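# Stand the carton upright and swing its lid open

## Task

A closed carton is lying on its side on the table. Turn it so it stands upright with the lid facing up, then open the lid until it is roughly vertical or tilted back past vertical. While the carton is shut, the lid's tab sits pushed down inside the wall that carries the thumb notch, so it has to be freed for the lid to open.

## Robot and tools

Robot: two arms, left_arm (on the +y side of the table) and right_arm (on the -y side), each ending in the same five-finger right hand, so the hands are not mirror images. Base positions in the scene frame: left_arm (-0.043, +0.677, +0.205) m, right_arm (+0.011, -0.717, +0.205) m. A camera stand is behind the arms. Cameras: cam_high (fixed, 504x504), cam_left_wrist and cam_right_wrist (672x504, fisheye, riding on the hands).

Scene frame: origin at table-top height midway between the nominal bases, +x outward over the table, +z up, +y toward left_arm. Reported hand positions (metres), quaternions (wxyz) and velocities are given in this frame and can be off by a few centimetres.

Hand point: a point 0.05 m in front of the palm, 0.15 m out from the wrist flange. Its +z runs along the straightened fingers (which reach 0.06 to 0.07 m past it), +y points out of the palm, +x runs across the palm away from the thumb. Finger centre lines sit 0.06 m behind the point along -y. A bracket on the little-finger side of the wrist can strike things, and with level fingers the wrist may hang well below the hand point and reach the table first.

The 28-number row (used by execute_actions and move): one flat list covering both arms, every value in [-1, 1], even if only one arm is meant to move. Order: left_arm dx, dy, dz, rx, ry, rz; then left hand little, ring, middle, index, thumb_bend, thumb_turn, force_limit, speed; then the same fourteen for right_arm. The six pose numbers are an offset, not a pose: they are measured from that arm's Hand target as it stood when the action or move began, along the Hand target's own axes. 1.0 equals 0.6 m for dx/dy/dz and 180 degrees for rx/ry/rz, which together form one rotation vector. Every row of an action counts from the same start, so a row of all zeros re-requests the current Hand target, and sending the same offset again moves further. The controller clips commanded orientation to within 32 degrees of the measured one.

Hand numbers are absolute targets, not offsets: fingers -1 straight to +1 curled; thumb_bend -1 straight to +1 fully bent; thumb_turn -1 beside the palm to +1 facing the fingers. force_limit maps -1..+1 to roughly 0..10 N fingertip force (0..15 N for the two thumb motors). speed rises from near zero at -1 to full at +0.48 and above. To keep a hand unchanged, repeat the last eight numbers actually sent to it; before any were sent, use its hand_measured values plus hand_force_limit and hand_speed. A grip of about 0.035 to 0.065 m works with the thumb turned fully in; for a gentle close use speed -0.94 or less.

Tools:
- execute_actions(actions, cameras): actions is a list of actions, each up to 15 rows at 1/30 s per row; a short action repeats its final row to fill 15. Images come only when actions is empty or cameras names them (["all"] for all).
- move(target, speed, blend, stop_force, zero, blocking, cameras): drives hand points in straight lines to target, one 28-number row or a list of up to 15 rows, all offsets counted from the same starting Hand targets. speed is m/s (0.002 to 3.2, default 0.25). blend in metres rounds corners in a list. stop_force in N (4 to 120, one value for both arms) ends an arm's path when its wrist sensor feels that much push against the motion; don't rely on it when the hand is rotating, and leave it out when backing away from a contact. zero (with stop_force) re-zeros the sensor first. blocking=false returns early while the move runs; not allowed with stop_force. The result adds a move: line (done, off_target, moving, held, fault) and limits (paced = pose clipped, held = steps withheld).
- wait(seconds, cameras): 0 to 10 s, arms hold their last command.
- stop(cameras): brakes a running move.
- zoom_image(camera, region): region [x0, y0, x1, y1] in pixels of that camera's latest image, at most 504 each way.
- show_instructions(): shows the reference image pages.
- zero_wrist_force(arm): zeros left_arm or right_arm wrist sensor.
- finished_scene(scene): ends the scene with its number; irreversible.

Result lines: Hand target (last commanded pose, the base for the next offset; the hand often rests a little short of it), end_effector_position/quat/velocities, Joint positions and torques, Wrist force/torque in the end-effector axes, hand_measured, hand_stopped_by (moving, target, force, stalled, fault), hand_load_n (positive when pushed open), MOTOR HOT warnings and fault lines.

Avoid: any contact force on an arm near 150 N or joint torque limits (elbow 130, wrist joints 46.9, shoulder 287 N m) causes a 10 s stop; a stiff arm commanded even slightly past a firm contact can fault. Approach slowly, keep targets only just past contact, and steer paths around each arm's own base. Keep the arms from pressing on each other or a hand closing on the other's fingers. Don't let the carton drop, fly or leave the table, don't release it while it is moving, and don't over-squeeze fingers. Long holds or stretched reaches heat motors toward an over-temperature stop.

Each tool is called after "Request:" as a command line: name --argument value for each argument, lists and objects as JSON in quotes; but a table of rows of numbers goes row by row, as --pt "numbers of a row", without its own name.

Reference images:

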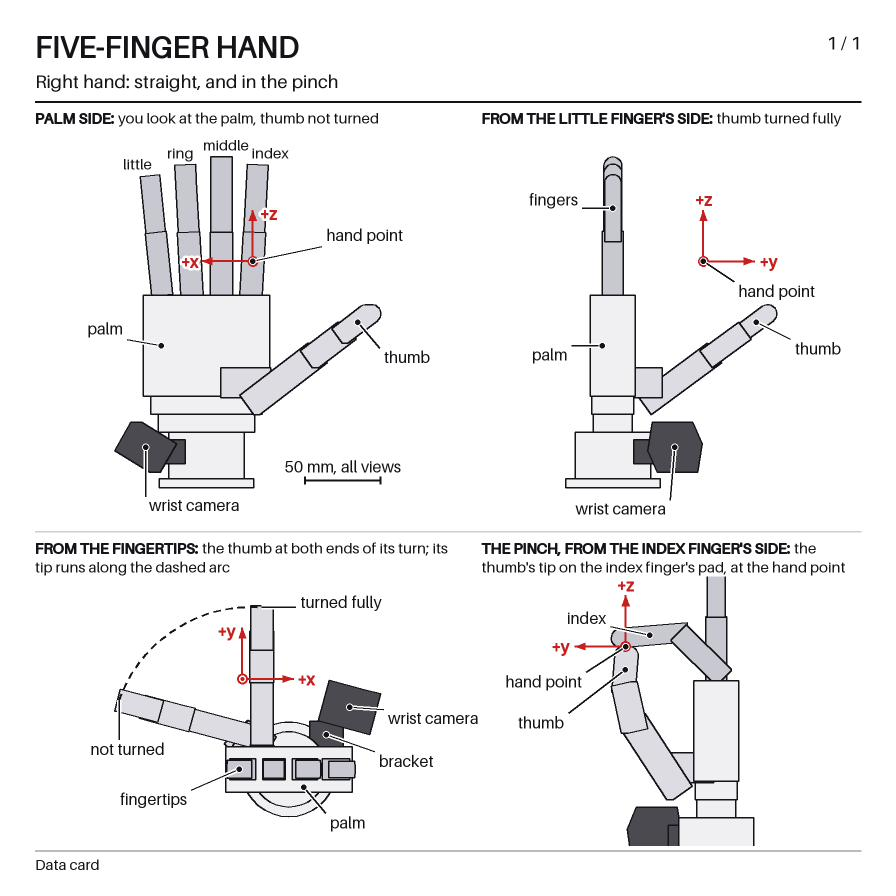

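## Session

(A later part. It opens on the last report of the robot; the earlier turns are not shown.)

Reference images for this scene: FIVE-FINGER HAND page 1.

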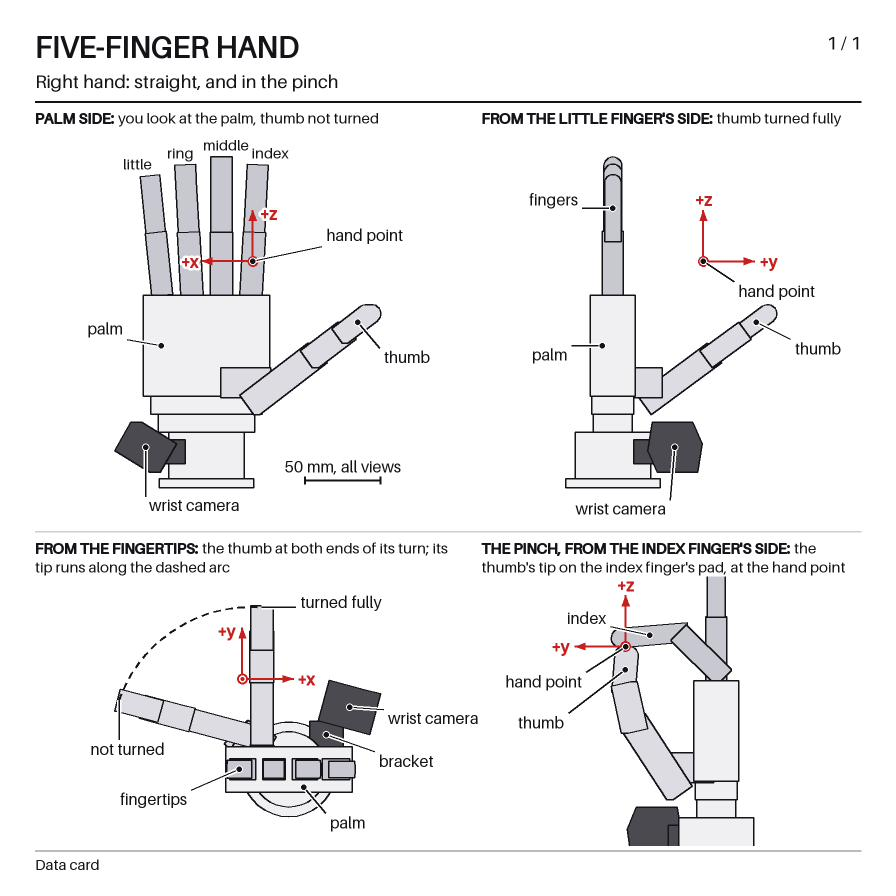

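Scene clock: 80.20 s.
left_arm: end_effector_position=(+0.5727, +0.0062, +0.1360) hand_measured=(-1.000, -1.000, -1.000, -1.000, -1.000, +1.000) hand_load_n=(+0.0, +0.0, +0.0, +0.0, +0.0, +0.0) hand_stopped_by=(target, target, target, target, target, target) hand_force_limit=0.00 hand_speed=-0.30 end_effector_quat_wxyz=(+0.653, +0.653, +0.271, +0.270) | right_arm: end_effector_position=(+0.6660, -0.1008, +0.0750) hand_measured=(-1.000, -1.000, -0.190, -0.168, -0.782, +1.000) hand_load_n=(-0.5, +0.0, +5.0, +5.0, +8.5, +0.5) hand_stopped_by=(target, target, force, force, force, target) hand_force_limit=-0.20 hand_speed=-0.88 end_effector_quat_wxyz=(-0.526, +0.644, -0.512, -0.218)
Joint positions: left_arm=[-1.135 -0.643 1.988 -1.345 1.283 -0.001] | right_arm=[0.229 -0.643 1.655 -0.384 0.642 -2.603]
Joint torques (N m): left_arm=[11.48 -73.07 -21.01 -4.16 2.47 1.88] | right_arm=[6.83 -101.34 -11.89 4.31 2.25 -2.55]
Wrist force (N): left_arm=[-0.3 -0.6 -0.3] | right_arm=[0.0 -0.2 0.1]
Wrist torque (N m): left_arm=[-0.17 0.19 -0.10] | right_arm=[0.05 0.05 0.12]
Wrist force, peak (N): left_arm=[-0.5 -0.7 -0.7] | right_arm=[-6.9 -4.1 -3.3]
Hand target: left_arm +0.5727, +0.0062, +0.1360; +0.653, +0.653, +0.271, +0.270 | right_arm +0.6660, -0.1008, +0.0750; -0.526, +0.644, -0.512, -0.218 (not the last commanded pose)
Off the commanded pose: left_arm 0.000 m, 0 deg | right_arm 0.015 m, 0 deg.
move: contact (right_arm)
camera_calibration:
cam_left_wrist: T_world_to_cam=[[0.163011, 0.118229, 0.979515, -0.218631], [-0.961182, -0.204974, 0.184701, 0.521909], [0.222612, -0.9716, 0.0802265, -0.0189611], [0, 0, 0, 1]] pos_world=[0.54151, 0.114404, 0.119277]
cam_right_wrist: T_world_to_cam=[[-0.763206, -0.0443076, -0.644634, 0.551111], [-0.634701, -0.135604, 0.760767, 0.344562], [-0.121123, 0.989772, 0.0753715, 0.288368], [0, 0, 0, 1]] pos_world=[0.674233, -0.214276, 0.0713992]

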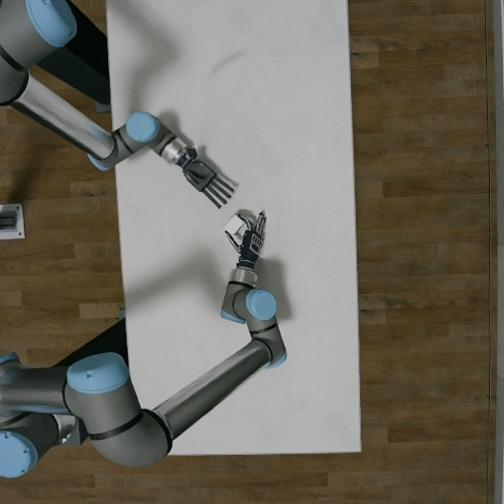

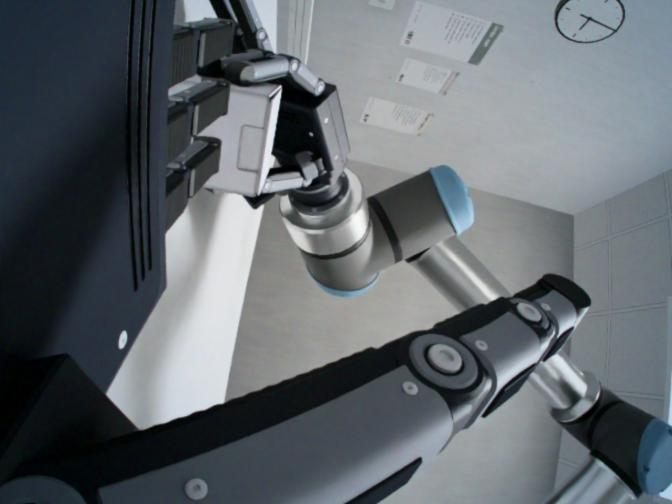

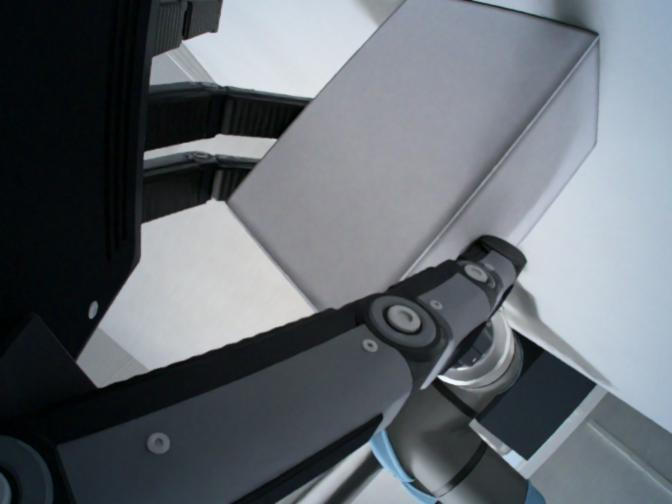

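Request:
zoom_image --camera "cam_left_wrist" --region '[150, 50, 330, 230]'

Request:
zoom_image --camera "cam_high" --region '[170, 140, 290, 260]'

Request:
zoom_image --camera "cam_right_wrist" --region '[200, 0, 672, 400]'

Scaled by 2.800 from the camera's 672x504 image, which has a finer 960x720 frame.

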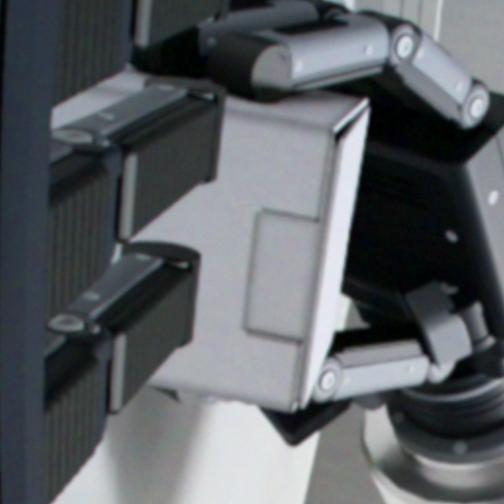

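Scaled by 4.200 from the camera's 504x504 image, which has a finer 720x720 frame.

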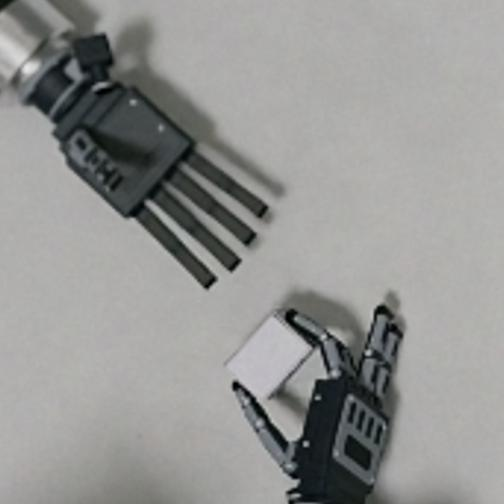

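Scaled by 1.068 from the camera's 672x504 image, which has a finer 960x720 frame.

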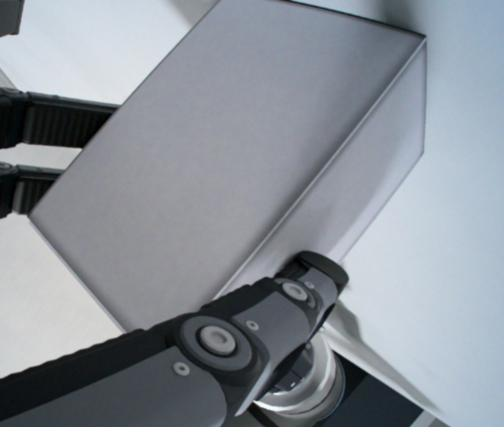

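Request:
zoom_image --camera "cam_left_wrist" --region '[220, 70, 300, 150]'

Request:
zoom_image --camera "cam_left_wrist" --region '[220, 130, 300, 210]'

Request:
zoom_image --camera "cam_left_wrist" --region '[160, 120, 240, 200]'

Scaled by 6.300 from the camera's 672x504 image, which has a finer 960x720 frame.

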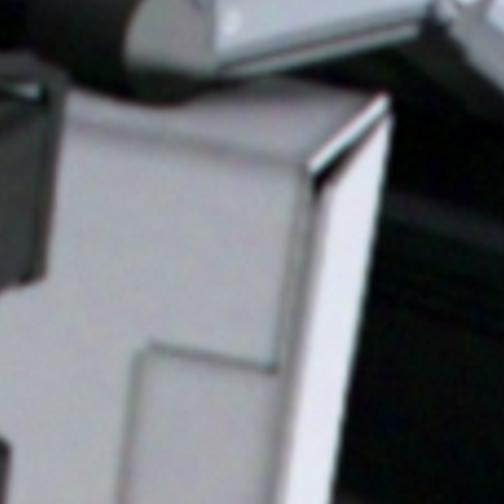

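Scaled by 6.300 from the camera's 672x504 image, which has a finer 960x720 frame.

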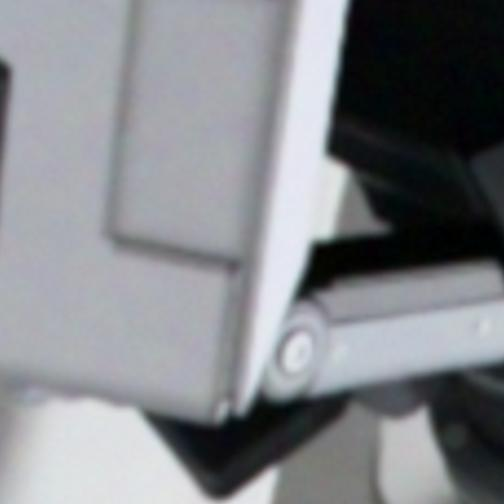

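Scaled by 6.300 from the camera's 672x504 image, which has a finer 960x720 frame.

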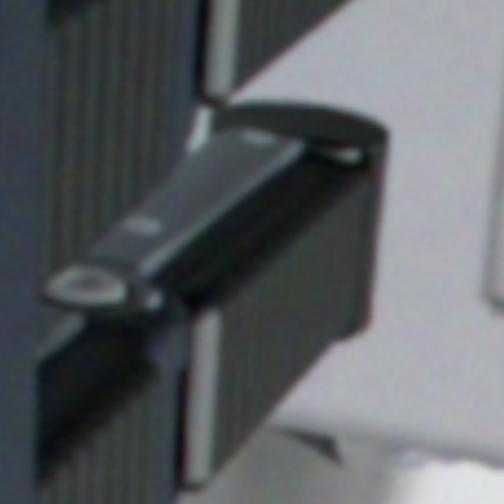

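Request:
move --target '[-0.02333,0.00667,0.06333,0,0,0,-1,-1,-1,-1,-1,1,0.0,-0.3,0,0,0,0,0,0,-1,-1,0.3,0.3,0.1,1,-0.2,-0.88]' --speed 0.12 --cameras '["cam_left_wrist"]'

Request:
zoom_image --camera "cam_left_wrist" --region '[140, 40, 300, 200]'

Request:
zoom_image --camera "cam_left_wrist" --region '[220, 50, 300, 130]'

Request:
zoom_image --camera "cam_left_wrist" --region '[200, 120, 300, 220]'

Scene clock: 84.97 s.
left_arm: end_effector_position=(+0.5896, -0.0304, +0.1400) hand_measured=(-1.000, -1.000, -1.000, -1.000, -1.000, +1.000) hand_load_n=(+0.0, +0.0, +0.0, +0.0, +0.0, +0.0) hand_stopped_by=(target, target, target, target, target, target) hand_force_limit=0.00 hand_speed=-0.30 end_effector_quat_wxyz=(+0.653, +0.653, +0.271, +0.270) | right_arm: end_effector_position=(+0.6660, -0.1008, +0.0750) hand_measured=(-1.000, -1.000, -0.190, -0.168, -0.782, +1.000) hand_load_n=(+0.0, +0.0, +5.0, +5.0, +8.5, +0.5) hand_stopped_by=(target, target, force, force, force, target) hand_force_limit=-0.20 hand_speed=-0.88 end_effector_quat_wxyz=(-0.526, +0.644, -0.512, -0.218)
Joint positions: left_arm=[-1.139 -0.632 1.913 -1.281 1.279 -0.001] | right_arm=[0.229 -0.643 1.655 -0.384 0.642 -2.603]
Joint torques (N m): left_arm=[-14.42 -76.07 -23.29 -1.03 -2.93 -1] | right_arm=[-2.75 -102.24 -12.23 4.7 2.11 -2.51]
Wrist force (N): left_arm=[-0.2 -0.4 -0.3] | right_arm=[0.1 -0.2 0.1]
Wrist torque (N m): left_arm=[-0.21 0.23 -0.12] | right_arm=[0.05 0.04 0.12]
Wrist force, peak (N): left_arm=[-0.3 -0.5 -1.2] | right_arm=[0.0 -0.9 0.0]
Hand target: left_arm +0.5897, -0.0306, +0.1400; +0.653, +0.653, +0.271, +0.270 | right_arm +0.6660, -0.1008, +0.0750; -0.526, +0.644, -0.512, -0.218
Off the commanded pose: left_arm 0.000 m, 0 deg | right_arm 0.000 m, 0 deg.
move: done
camera_calibration:
cam_left_wrist: T_world_to_cam=[[0.16294, 0.118113, 0.979541, -0.220931], [-0.961193, -0.205005, 0.184608, 0.529932], [0.222615, -0.971608, 0.0801258, -0.0585933], [0, 0, 0, 1]] pos_world=[0.55841, 0.077804, 0.123276]
Images, in order (width x height): cam_left_wrist 672x504.

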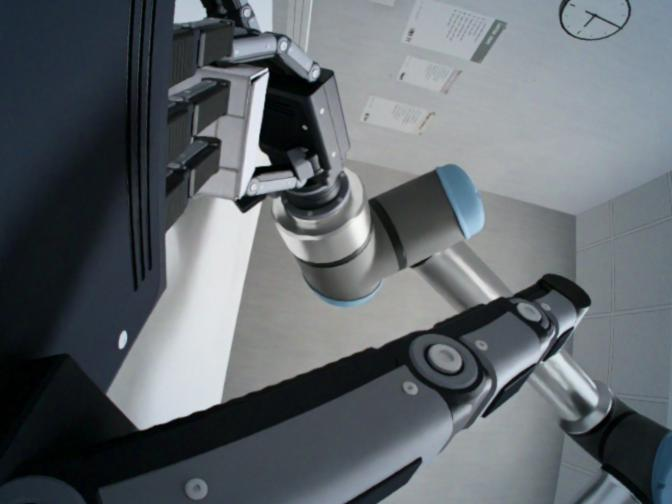

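Scaled by 3.150 from the camera's 672x504 image, which has a finer 960x720 frame.

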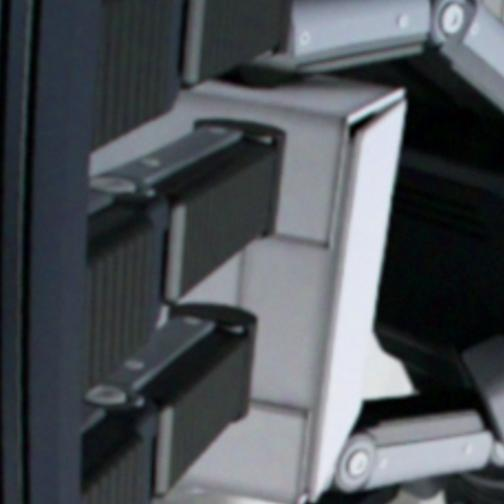

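Scaled by 6.300 from the camera's 672x504 image, which has a finer 960x720 frame.

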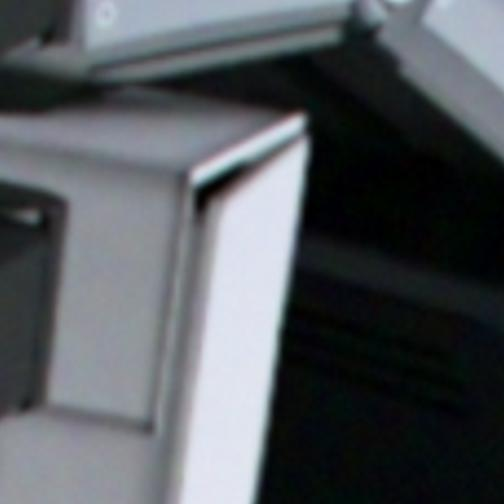

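Scaled by 5.040 from the camera's 672x504 image, which has a finer 960x720 frame.

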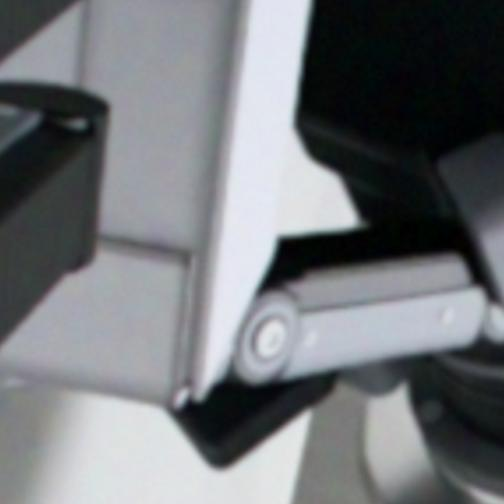

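Request:
zoom_image --camera "cam_left_wrist" --region '[165, 120, 235, 190]'

Scaled by 7.200 from the camera's 672x504 image, which has a finer 960x720 frame.

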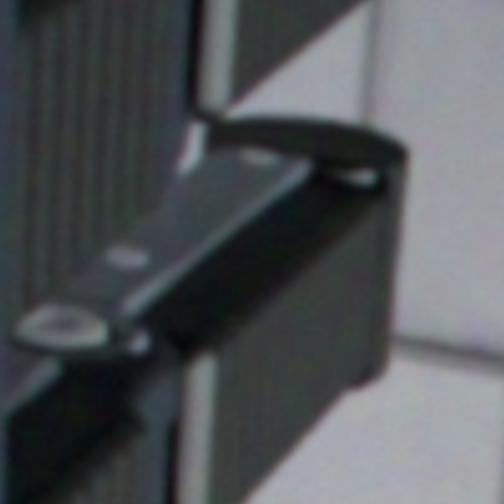

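Request:
move --target '[0,0.00767,0,0,0,0,1,1,1,-1,-1,1,0.0,-0.3,0,0,0,0,0,0,-1,-1,0.3,0.3,0.1,1,-0.2,-0.88]' --speed 0.1 --cameras '["all"]'

Request:
zoom_image --camera "cam_high" --region '[190, 170, 280, 260]'

Request:
zoom_image --camera "cam_left_wrist" --region '[140, 40, 300, 200]'

Scene clock: 91.37 s.
left_arm: end_effector_position=(+0.5897, -0.0306, +0.1446) hand_measured=(+1.000, +1.000, +1.000, -1.000, -1.000, +1.000) hand_load_n=(+0.0, -0.5, +0.0, +0.0, +0.0, +0.0) hand_stopped_by=(target, target, target, target, target, target) hand_force_limit=0.00 hand_speed=-0.30 end_effector_quat_wxyz=(+0.653, +0.653, +0.271, +0.270) | right_arm: end_effector_position=(+0.6660, -0.1008, +0.0750) hand_measured=(-1.000, -1.000, -0.190, -0.168, -0.782, +1.000) hand_load_n=(+0.0, +0.0, +5.0, +5.0, +8.5, +0.0) hand_stopped_by=(target, target, force, force, force, target) hand_force_limit=-0.20 hand_speed=-0.88 end_effector_quat_wxyz=(-0.526, +0.644, -0.512, -0.218)
Joint positions: left_arm=[-1.139 -0.64 1.915 -1.276 1.279 -0.001] | right_arm=[0.229 -0.643 1.655 -0.384 0.642 -2.603]
Joint torques (N m): left_arm=[-9.28 -100.49 -4.71 -0.54 -1.12 -1.33] | right_arm=[-9.88 -101.94 -12.48 4.4 1.97 -2.42]
Wrist force (N): left_arm=[-0.1 -0.2 -0.5] | right_arm=[-0.2 -0.4 0.0]
Wrist torque (N m): left_arm=[-0.19 0.24 -0.12] | right_arm=[0.03 0.08 0.10]
Wrist force, peak (N): left_arm=[-0.4 -0.2 -0.9] | right_arm=[-0.2 -0.8 0.2]
Hand target: left_arm +0.5897, -0.0306, +0.1446; +0.653, +0.653, +0.271, +0.270 | right_arm +0.6660, -0.1008, +0.0750; -0.526, +0.644, -0.512, -0.218
Off the commanded pose: left_arm 0.000 m, 0 deg | right_arm 0.000 m, 0 deg.
move: done
camera_calibration:
cam_left_wrist: T_world_to_cam=[[0.163011, 0.118229, 0.979515, -0.225475], [-0.961182, -0.204974, 0.184701, 0.529118], [0.222612, -0.9716, 0.0802265, -0.0591904], [0, 0, 0, 1]] pos_world=[0.55851, 0.0776038, 0.127877]
cam_right_wrist: T_world_to_cam=[[-0.763206, -0.0443076, -0.644634, 0.551111], [-0.634701, -0.135604, 0.760767, 0.344562], [-0.121123, 0.989772, 0.0753715, 0.288368], [0, 0, 0, 1]] pos_world=[0.674233, -0.214276, 0.0713992]

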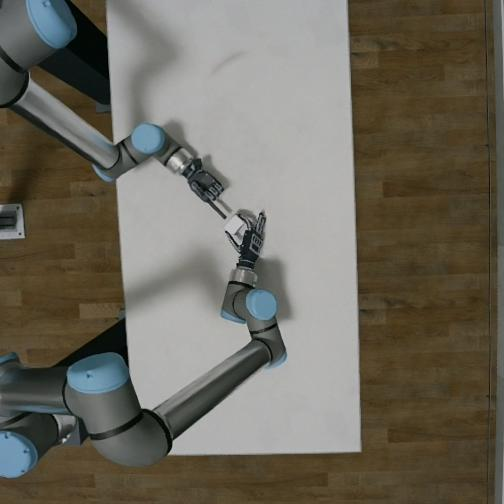

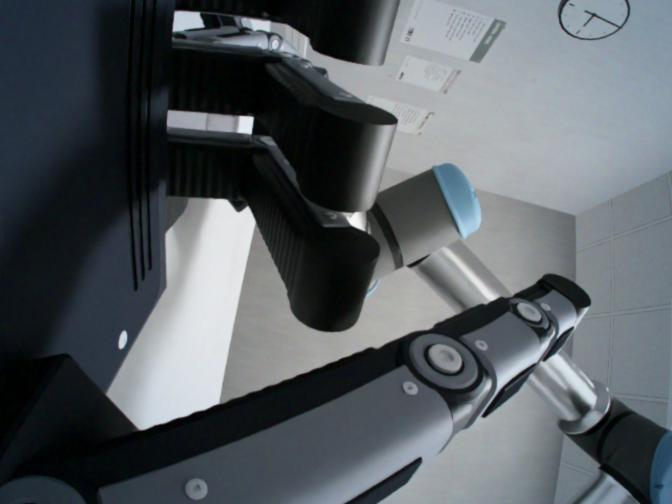

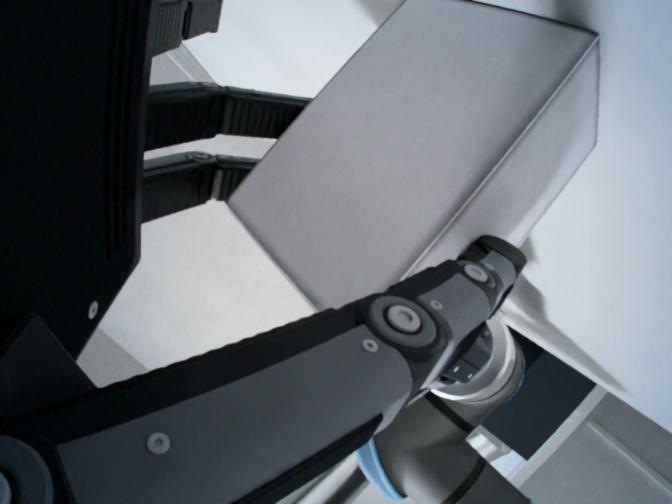

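Scaled by 5.600 from the camera's 504x504 image, which has a finer 720x720 frame.

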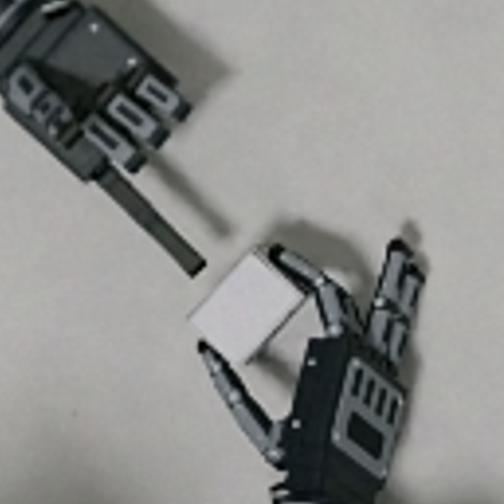

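Scaled by 3.150 from the camera's 672x504 image, which has a finer 960x720 frame.

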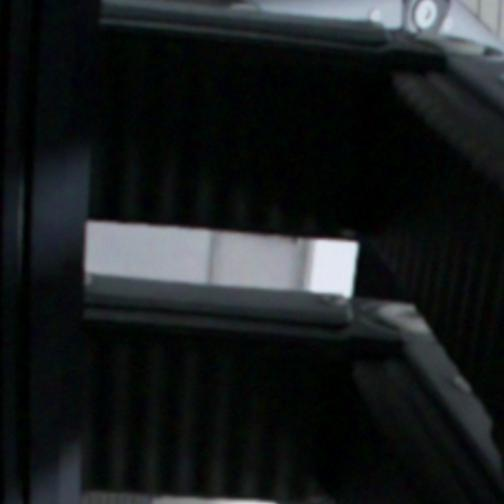

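Request:
zoom_image --camera "cam_high" --region '[210, 200, 250, 240]'

Scaled by 12.600 from the camera's 504x504 image, which has a finer 720x720 frame.

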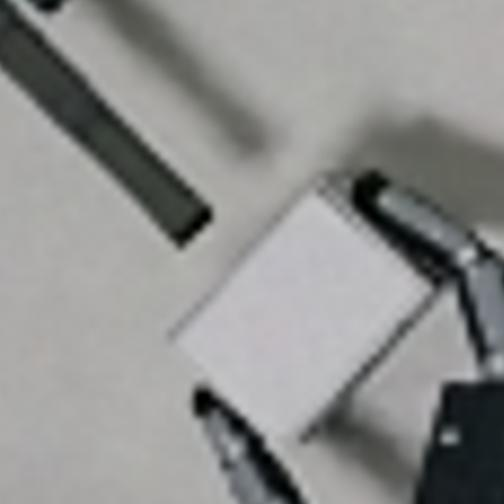

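Request:
zoom_image --camera "cam_high" --region '[220, 208, 240, 228]'

Scaled by 25.200 from the camera's 504x504 image, which has a finer 720x720 frame.

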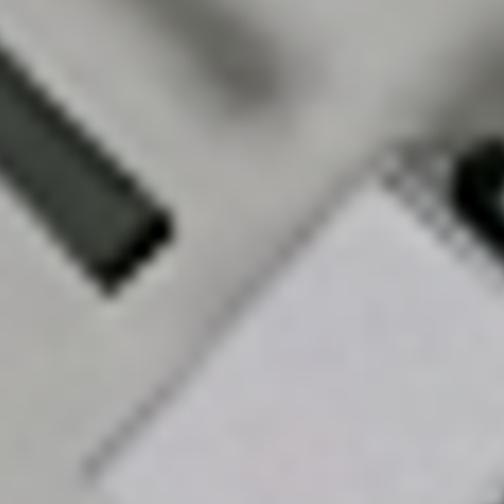

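Request:
move --target '[0.00367,0,0.0175,0,0,0,1,1,1,-1,-1,1,0.0,-0.3,0,0,0,0,0,0,-1,-1,0.3,0.3,0.1,1,-0.2,-0.88]' --speed 0.08 --cameras '[]'

Request:
move --target '[0,0,0.0167,0,0,0,1,1,1,-1,-1,1,0.0,-0.3,0,0,0,0,0,0,-1,-1,0.3,0.3,0.1,1,-0.2,-0.88]' --speed 0.012 --stop_force 4 --cameras '["all"]'

Request:
zoom_image --camera "cam_high" --region '[210, 200, 250, 240]'

Scene clock: 93.50 s.
left_arm: end_effector_position=(+0.5985, -0.0363, +0.1446) hand_measured=(+1.000, +1.000, +1.000, -1.000, -1.000, +1.000) hand_load_n=(+0.0, +0.0, +0.0, +0.0, +0.0, -0.5) hand_stopped_by=(target, target, target, target, target, target) hand_force_limit=0.00 hand_speed=-0.30 end_effector_quat_wxyz=(+0.653, +0.653, +0.271, +0.270) | right_arm: end_effector_position=(+0.6660, -0.1008, +0.0750) hand_measured=(-1.000, -1.000, -0.190, -0.168, -0.782, +1.000) hand_load_n=(+0.0, +0.0, +5.0, +5.0, +8.5, +0.0) hand_stopped_by=(target, target, force, force, force, target) hand_force_limit=-0.20 hand_speed=-0.88 end_effector_quat_wxyz=(-0.526, +0.644, -0.512, -0.218)
Joint positions: left_arm=[-1.131 -0.634 1.894 -1.26 1.286 -0.001] | right_arm=[0.229 -0.643 1.655 -0.384 0.642 -2.603]
Joint torques (N m): left_arm=[11.51 -75.15 -23.84 0.24 2.41 -1.26] | right_arm=[-10.36 -101.94 -11.97 4.52 2.11 -2.42]
Wrist force (N): left_arm=[0.0 -0.5 -0.3] | right_arm=[0.1 -0.4 0.1]
Wrist torque (N m): left_arm=[-0.18 0.24 -0.11] | right_arm=[0.01 0.04 0.12]
Wrist force, peak (N): left_arm=[0.0 -0.2 -1.0] | right_arm=[-0.4 -0.7 0.4]
Hand target: left_arm +0.5987, -0.0365, +0.1446; +0.653, +0.653, +0.271, +0.270 | right_arm +0.6660, -0.1008, +0.0750; -0.526, +0.644, -0.512, -0.218
Off the commanded pose: left_arm 0.000 m, 0 deg | right_arm 0.000 m, 0 deg.
move: done
No camera images: "cameras" was empty.

Scene clock: 95.43 s.
left_arm: end_effector_position=(+0.6037, -0.0415, +0.1446) hand_measured=(+1.000, +1.000, +1.000, -1.000, -1.000, +1.000) hand_load_n=(+0.0, +0.0, +0.0, -2.0, +0.0, +0.0) hand_stopped_by=(target, target, target, target, target, target) hand_force_limit=0.00 hand_speed=-0.30 end_effector_quat_wxyz=(+0.653, +0.653, +0.271, +0.270) | right_arm: end_effector_position=(+0.6660, -0.1008, +0.0750) hand_measured=(-1.000, -1.000, -0.190, -0.168, -0.782, +1.000) hand_load_n=(+0.0, +0.0, +5.5, +5.0, +8.5, -1.5) hand_stopped_by=(target, target, force, force, force, target) hand_force_limit=-0.20 hand_speed=-0.88 end_effector_quat_wxyz=(-0.526, +0.644, -0.512, -0.218)
Joint positions: left_arm=[-1.128 -0.63 1.878 -1.249 1.29 -0.001] | right_arm=[0.229 -0.643 1.655 -0.384 0.642 -2.603]
Joint torques (N m): left_arm=[-13.03 -100.62 -5.78 -3.82 -3.21 -1.35] | right_arm=[3.91 -102.09 -12.51 4.6 -2.46 -2.37]
Wrist force (N): left_arm=[-0.7 1.2 -2.7] | right_arm=[3.1 -1.3 -0.1]
Wrist torque (N m): left_arm=[-0.17 0.22 -0.13] | right_arm=[0.04 0.10 0.09]
Wrist force, peak (N): left_arm=[-0.2 1.5 -5.1] | right_arm=[3.6 -3.6 -2.0]
Hand target: left_arm +0.6037, -0.0415, +0.1446; +0.653, +0.653, +0.271, +0.270 (not the last commanded pose) | right_arm +0.6660, -0.1008, +0.0750; -0.526, +0.644, -0.512, -0.218
Off the commanded pose: left_arm 0.003 m, 0 deg | right_arm 0.000 m, 0 deg.
move: contact (left_arm)
camera_calibration:
cam_left_wrist: T_world_to_cam=[[0.163011, 0.118229, 0.979515, -0.226469], [-0.961182, -0.204974, 0.184701, 0.54034], [0.222612, -0.9716, 0.0802265, -0.0728974], [0, 0, 0, 1]] pos_world=[0.57251, 0.0667038, 0.127877]
cam_right_wrist: T_world_to_cam=[[-0.763162, -0.0442871, -0.644688, 0.551085], [-0.634773, -0.135469, 0.760731, 0.344628], [-0.121026, 0.989791, 0.0752726, 0.288413], [0, 0, 0, 1]] pos_world=[0.674233, -0.214376, 0.0713992]

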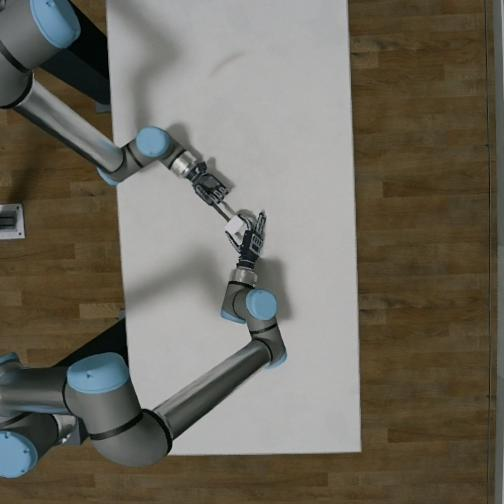

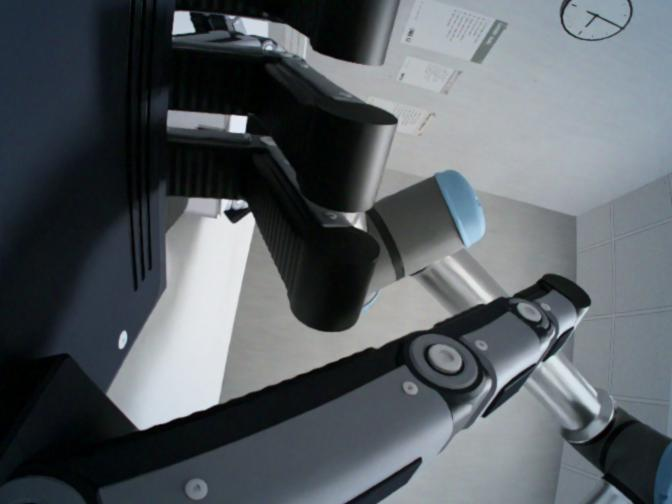

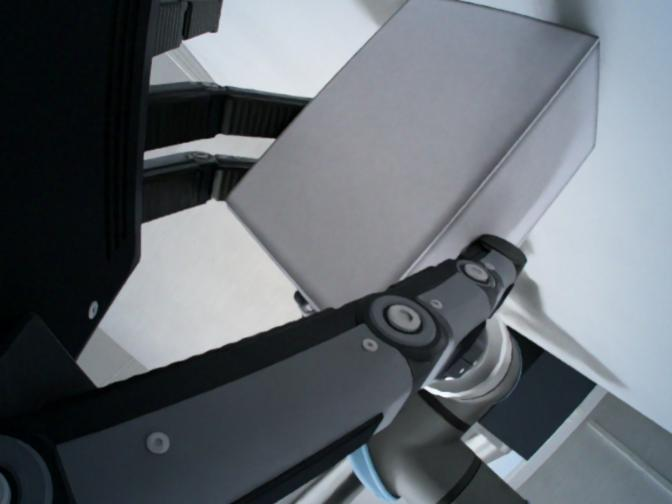

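Scaled by 12.600 from the camera's 504x504 image, which has a finer 720x720 frame.

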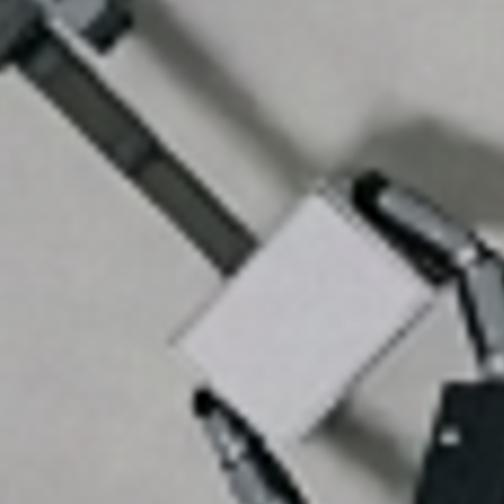

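Request:
move --target '[0,0.0025,0,0,0,0,1,1,1,-1,-1,1,0.0,-0.3,0,0,0,0,0,0,-1,-1,0.3,0.3,0.1,1,-0.2,-0.88]' --speed 0.01 --stop_force 6 --cameras '[]'

Scene clock: 97.20 s.
left_arm: end_effector_position=(+0.6037, -0.0415, +0.1461) hand_measured=(+1.000, +1.000, +1.000, -1.000, -1.000, +1.000) hand_load_n=(+0.0, +0.0, +0.0, +0.0, +0.0, -0.5) hand_stopped_by=(target, target, target, target, target, target) hand_force_limit=0.00 hand_speed=-0.30 end_effector_quat_wxyz=(+0.653, +0.653, +0.271, +0.270) | right_arm: end_effector_position=(+0.6660, -0.1008, +0.0750) hand_measured=(-1.000, -1.000, -0.190, -0.168, -0.782, +1.000) hand_load_n=(+0.0, +0.0, +5.5, +5.0, +8.5, -0.5) hand_stopped_by=(target, target, force, force, force, target) hand_force_limit=-0.20 hand_speed=-0.88 end_effector_quat_wxyz=(-0.526, +0.644, -0.512, -0.218)
Joint positions: left_arm=[-1.128 -0.632 1.879 -1.247 1.29 -0.001] | right_arm=[0.229 -0.643 1.655 -0.384 0.642 -2.603]
Joint torques (N m): left_arm=[-12.32 -102.5 -7.51 -0.52 -2.51 -1.55] | right_arm=[12.53 -103.06 -11.87 4.33 -3.94 -2.64]
Wrist force (N): left_arm=[-0.2 -0.4 -2.4] | right_arm=[1.0 -1.9 -1.0]
Wrist torque (N m): left_arm=[-0.06 0.22 -0.11] | right_arm=[0.06 0.05 0.14]
Wrist force, peak (N): left_arm=[-0.7 1.7 -2.9] | right_arm=[3.6 -1.3 0.3]
Hand target: left_arm +0.6037, -0.0415, +0.1461; +0.653, +0.653, +0.271, +0.270 | right_arm +0.6660, -0.1008, +0.0750; -0.526, +0.644, -0.512, -0.218
Off the commanded pose: left_arm 0.000 m, 0 deg | right_arm 0.000 m, 0 deg.
move: done
No camera images: "cameras" was empty.

Request:
move --target '[0,0,0.0067,0,0,0,1,1,1,-1,-1,1,0.0,-0.3,0,0,0,0,0,0,-1,-1,0.3,0.3,0.1,1,-0.2,-0.88]' --speed 0.01 --stop_force 6 --cameras '["cam_high"]'

Request:
zoom_image --camera "cam_high" --region '[210, 200, 250, 240]'

Scene clock: 98.77 s.
left_arm: end_effector_position=(+0.6066, -0.0444, +0.1461) hand_measured=(+1.000, +1.000, +1.000, -1.000, -1.000, +1.000) hand_load_n=(+0.0, +0.0, +0.0, +0.0, +0.0, +0.0) hand_stopped_by=(target, target, target, target, target, target) hand_force_limit=0.00 hand_speed=-0.30 end_effector_quat_wxyz=(+0.653, +0.653, +0.271, +0.270) | right_arm: end_effector_position=(+0.6660, -0.1008, +0.0750) hand_measured=(-1.000, -1.000, -0.190, -0.168, -0.782, +1.000) hand_load_n=(+0.0, +0.0, +5.0, +5.0, +8.5, +0.0) hand_stopped_by=(target, target, force, force, force, target) hand_force_limit=-0.20 hand_speed=-0.88 end_effector_quat_wxyz=(-0.526, +0.644, -0.512, -0.218)
Joint positions: left_arm=[-1.126 -0.63 1.871 -1.241 1.291 -0.001] | right_arm=[0.229 -0.643 1.655 -0.384 0.642 -2.603]
Joint torques (N m): left_arm=[11.3 -78.75 -26.52 -0.36 2.36 -1.34] | right_arm=[7.69 -99.05 -12.5 4.47 -3.82 -2.25]
Wrist force (N): left_arm=[-0.1 -0.7 -1.4] | right_arm=[1.3 -0.9 -0.5]
Wrist torque (N m): left_arm=[-0.09 0.20 -0.08] | right_arm=[0.08 0.02 0.15]
Wrist force, peak (N): left_arm=[0.7 0.1 -3.7] | right_arm=[1.0 -2.5 -1.8]
Hand target: left_arm +0.6066, -0.0444, +0.1461; +0.653, +0.653, +0.271, +0.270 | right_arm +0.6660, -0.1008, +0.0750; -0.526, +0.644, -0.512, -0.218
Off the commanded pose: left_arm 0.000 m, 0 deg | right_arm 0.000 m, 0 deg.
move: done
Images, in order (width x height): cam_high 504x504.

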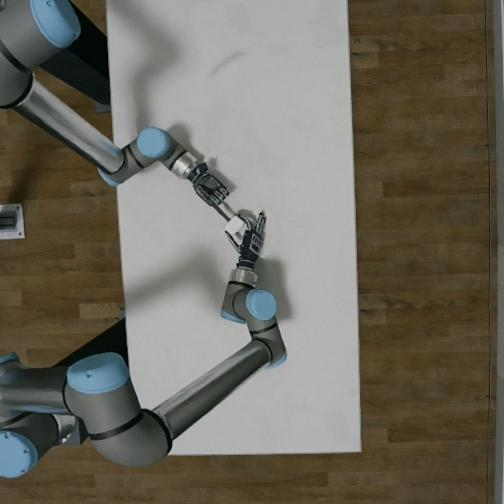

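Scaled by 12.600 from the camera's 504x504 image, which has a finer 720x720 frame.

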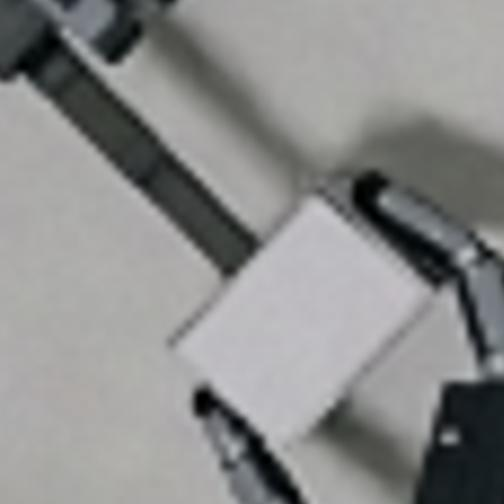

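Request:
move --target '[0,0,0.0083,0,0,0,1,1,1,-1,-1,1,0.0,-0.3,0,0,0,0,0,0,-1,-1,0.3,0.3,0.1,1,-0.2,-0.88]' --speed 0.01 --stop_force 6 --cameras '["cam_high"]'

Request:
zoom_image --camera "cam_high" --region '[210, 200, 250, 240]'

Scene clock: 100.43 s.
left_arm: end_effector_position=(+0.6101, -0.0479, +0.1461) hand_measured=(+1.000, +1.000, +1.000, -1.000, -1.000, +1.000) hand_load_n=(+0.0, +0.0, +0.0, +0.0, +0.0, +0.0) hand_stopped_by=(target, target, target, target, target, target) hand_force_limit=0.00 hand_speed=-0.30 end_effector_quat_wxyz=(+0.653, +0.653, +0.271, +0.270) | right_arm: end_effector_position=(+0.6660, -0.1008, +0.0750) hand_measured=(-1.000, -1.000, -0.190, -0.168, -0.782, +1.000) hand_load_n=(+0.0, +0.0, +5.0, +5.0, +8.5, +0.0) hand_stopped_by=(target, target, force, force, force, target) hand_force_limit=-0.20 hand_speed=-0.88 end_effector_quat_wxyz=(-0.526, +0.644, -0.512, -0.218)
Joint positions: left_arm=[-1.124 -0.627 1.86 -1.233 1.293 -0.001] | right_arm=[0.229 -0.643 1.655 -0.384 0.642 -2.603]
Joint torques (N m): left_arm=[10.03 -78.22 -25.38 -0.58 2.47 -1.57] | right_arm=[-1.29 -99.22 -12.45 4.54 -4.02 -2.32]
Wrist force (N): left_arm=[0.3 -0.3 -1.3] | right_arm=[0.3 -1.0 -0.6]
Wrist torque (N m): left_arm=[-0.09 0.19 -0.06] | right_arm=[0.05 0.03 0.13]
Wrist force, peak (N): left_arm=[0.3 -0.5 -2.7] | right_arm=[0.6 -1.9 -1.4]
Hand target: left_arm +0.6101, -0.0479, +0.1461; +0.653, +0.653, +0.271, +0.270 | right_arm +0.6660, -0.1008, +0.0750; -0.526, +0.644, -0.512, -0.218
Off the commanded pose: left_arm 0.000 m, 0 deg | right_arm 0.000 m, 0 deg.
move: done
Images, in order (width x height): cam_high 504x504.

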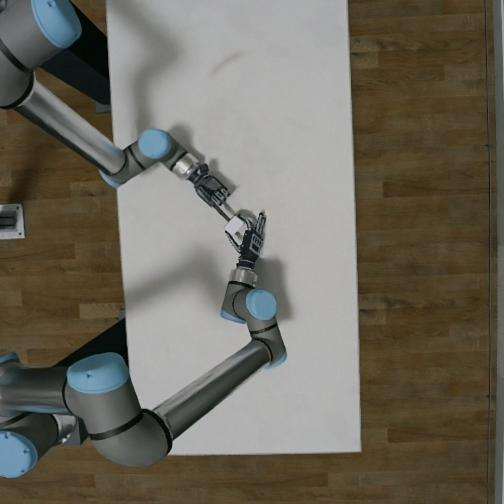

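Scaled by 12.600 from the camera's 504x504 image, which has a finer 720x720 frame.

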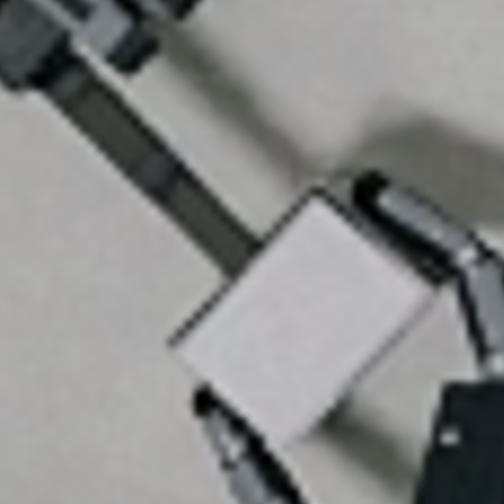

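Request:
move --target '[0,0.0167,0.005,0,0,0,1,1,1,-1,-1,1,0.0,-0.3,0,0,0,0,0,0,-1,-1,0.3,0.3,0.1,1,-0.2,-0.88]' --speed 0.03 --stop_force 8 --cameras '["all"]'

Request:
zoom_image --camera "cam_high" --region '[210, 200, 250, 240]'

Request:
zoom_image --camera "cam_left_wrist" --region '[140, 0, 340, 200]'

Scene clock: 102.50 s.
left_arm: end_effector_position=(+0.6122, -0.0500, +0.1561) hand_measured=(+1.000, +1.000, +1.000, -1.000, -1.000, +1.000) hand_load_n=(+0.0, +0.0, +0.0, +0.0, +0.0, +0.0) hand_stopped_by=(target, target, target, target, target, target) hand_force_limit=0.00 hand_speed=-0.30 end_effector_quat_wxyz=(+0.653, +0.653, +0.271, +0.270) | right_arm: end_effector_position=(+0.6660, -0.1008, +0.0750) hand_measured=(-1.000, -1.000, -0.190, -0.168, -0.782, +1.000) hand_load_n=(+0.0, +0.0, +5.0, +5.0, +8.5, +0.5) hand_stopped_by=(target, target, force, force, force, target) hand_force_limit=-0.20 hand_speed=-0.88 end_effector_quat_wxyz=(-0.526, +0.644, -0.512, -0.218)
Joint positions: left_arm=[-1.123 -0.642 1.859 -1.218 1.294 -0.001] | right_arm=[0.229 -0.643 1.655 -0.384 0.642 -2.603]
Joint torques (N m): left_arm=[10.49 -102.6 -26.07 -0.56 2.31 -0.94] | right_arm=[-10.3 -93.5 -12.7 4.66 -3.74 -2.08]
Wrist force (N): left_arm=[0.1 -0.9 -0.1] | right_arm=[0.3 -0.2 -0.2]
Wrist torque (N m): left_arm=[-0.21 0.19 -0.07] | right_arm=[0.06 0.02 0.14]
Wrist force, peak (N): left_arm=[0.2 -1.1 -1.8] | right_arm=[0.6 -1.4 -0.3]
Hand target: left_arm +0.6122, -0.0500, +0.1561; +0.653, +0.653, +0.271, +0.270 | right_arm +0.6660, -0.1008, +0.0750; -0.526, +0.644, -0.512, -0.218
Off the commanded pose: left_arm 0.000 m, 0 deg | right_arm 0.000 m, 0 deg.
move: done
camera_calibration:
cam_left_wrist: T_world_to_cam=[[0.163011, 0.118229, 0.979515, -0.238114], [-0.961182, -0.204974, 0.184701, 0.544644], [0.222612, -0.9716, 0.0802265, -0.0839708], [0, 0, 0, 1]] pos_world=[0.58101, 0.0582038, 0.139377]
cam_right_wrist: T_world_to_cam=[[-0.763206, -0.0443076, -0.644634, 0.551111], [-0.634701, -0.135604, 0.760767, 0.344562], [-0.121123, 0.989772, 0.0753715, 0.288368], [0, 0, 0, 1]] pos_world=[0.674233, -0.214276, 0.0713992]

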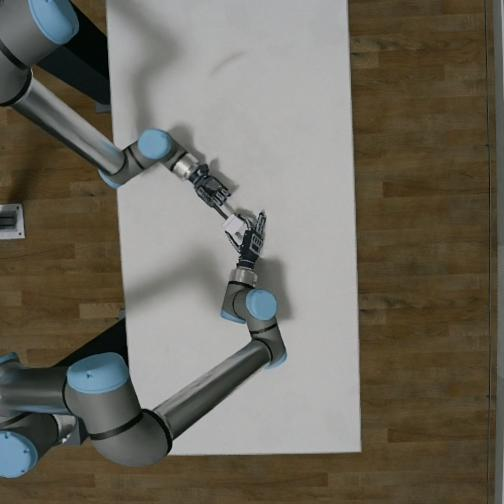

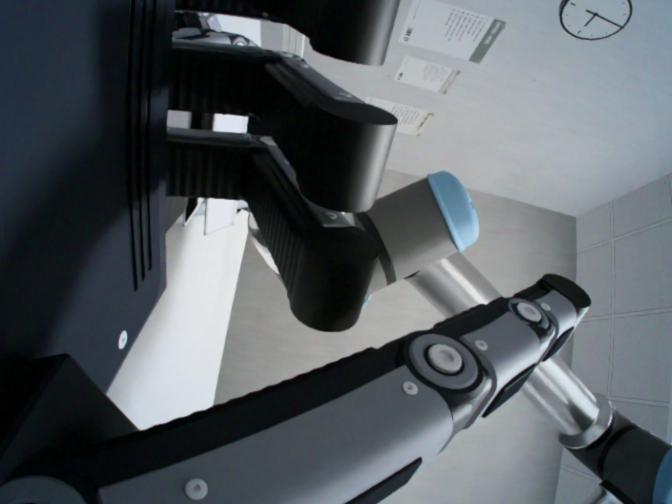

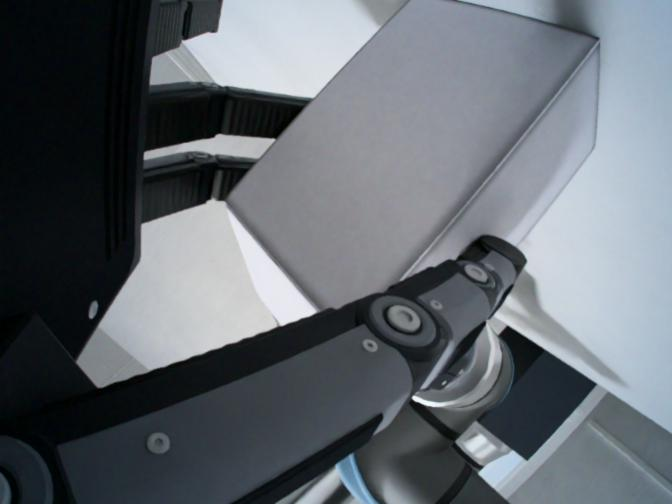

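Scaled by 12.600 from the camera's 504x504 image, which has a finer 720x720 frame.

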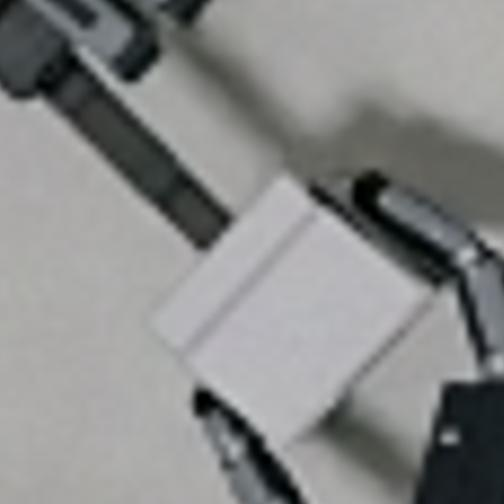

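Scaled by 2.520 from the camera's 672x504 image, which has a finer 960x720 frame.

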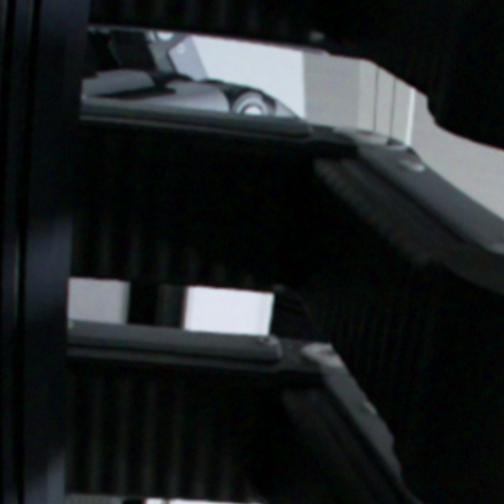

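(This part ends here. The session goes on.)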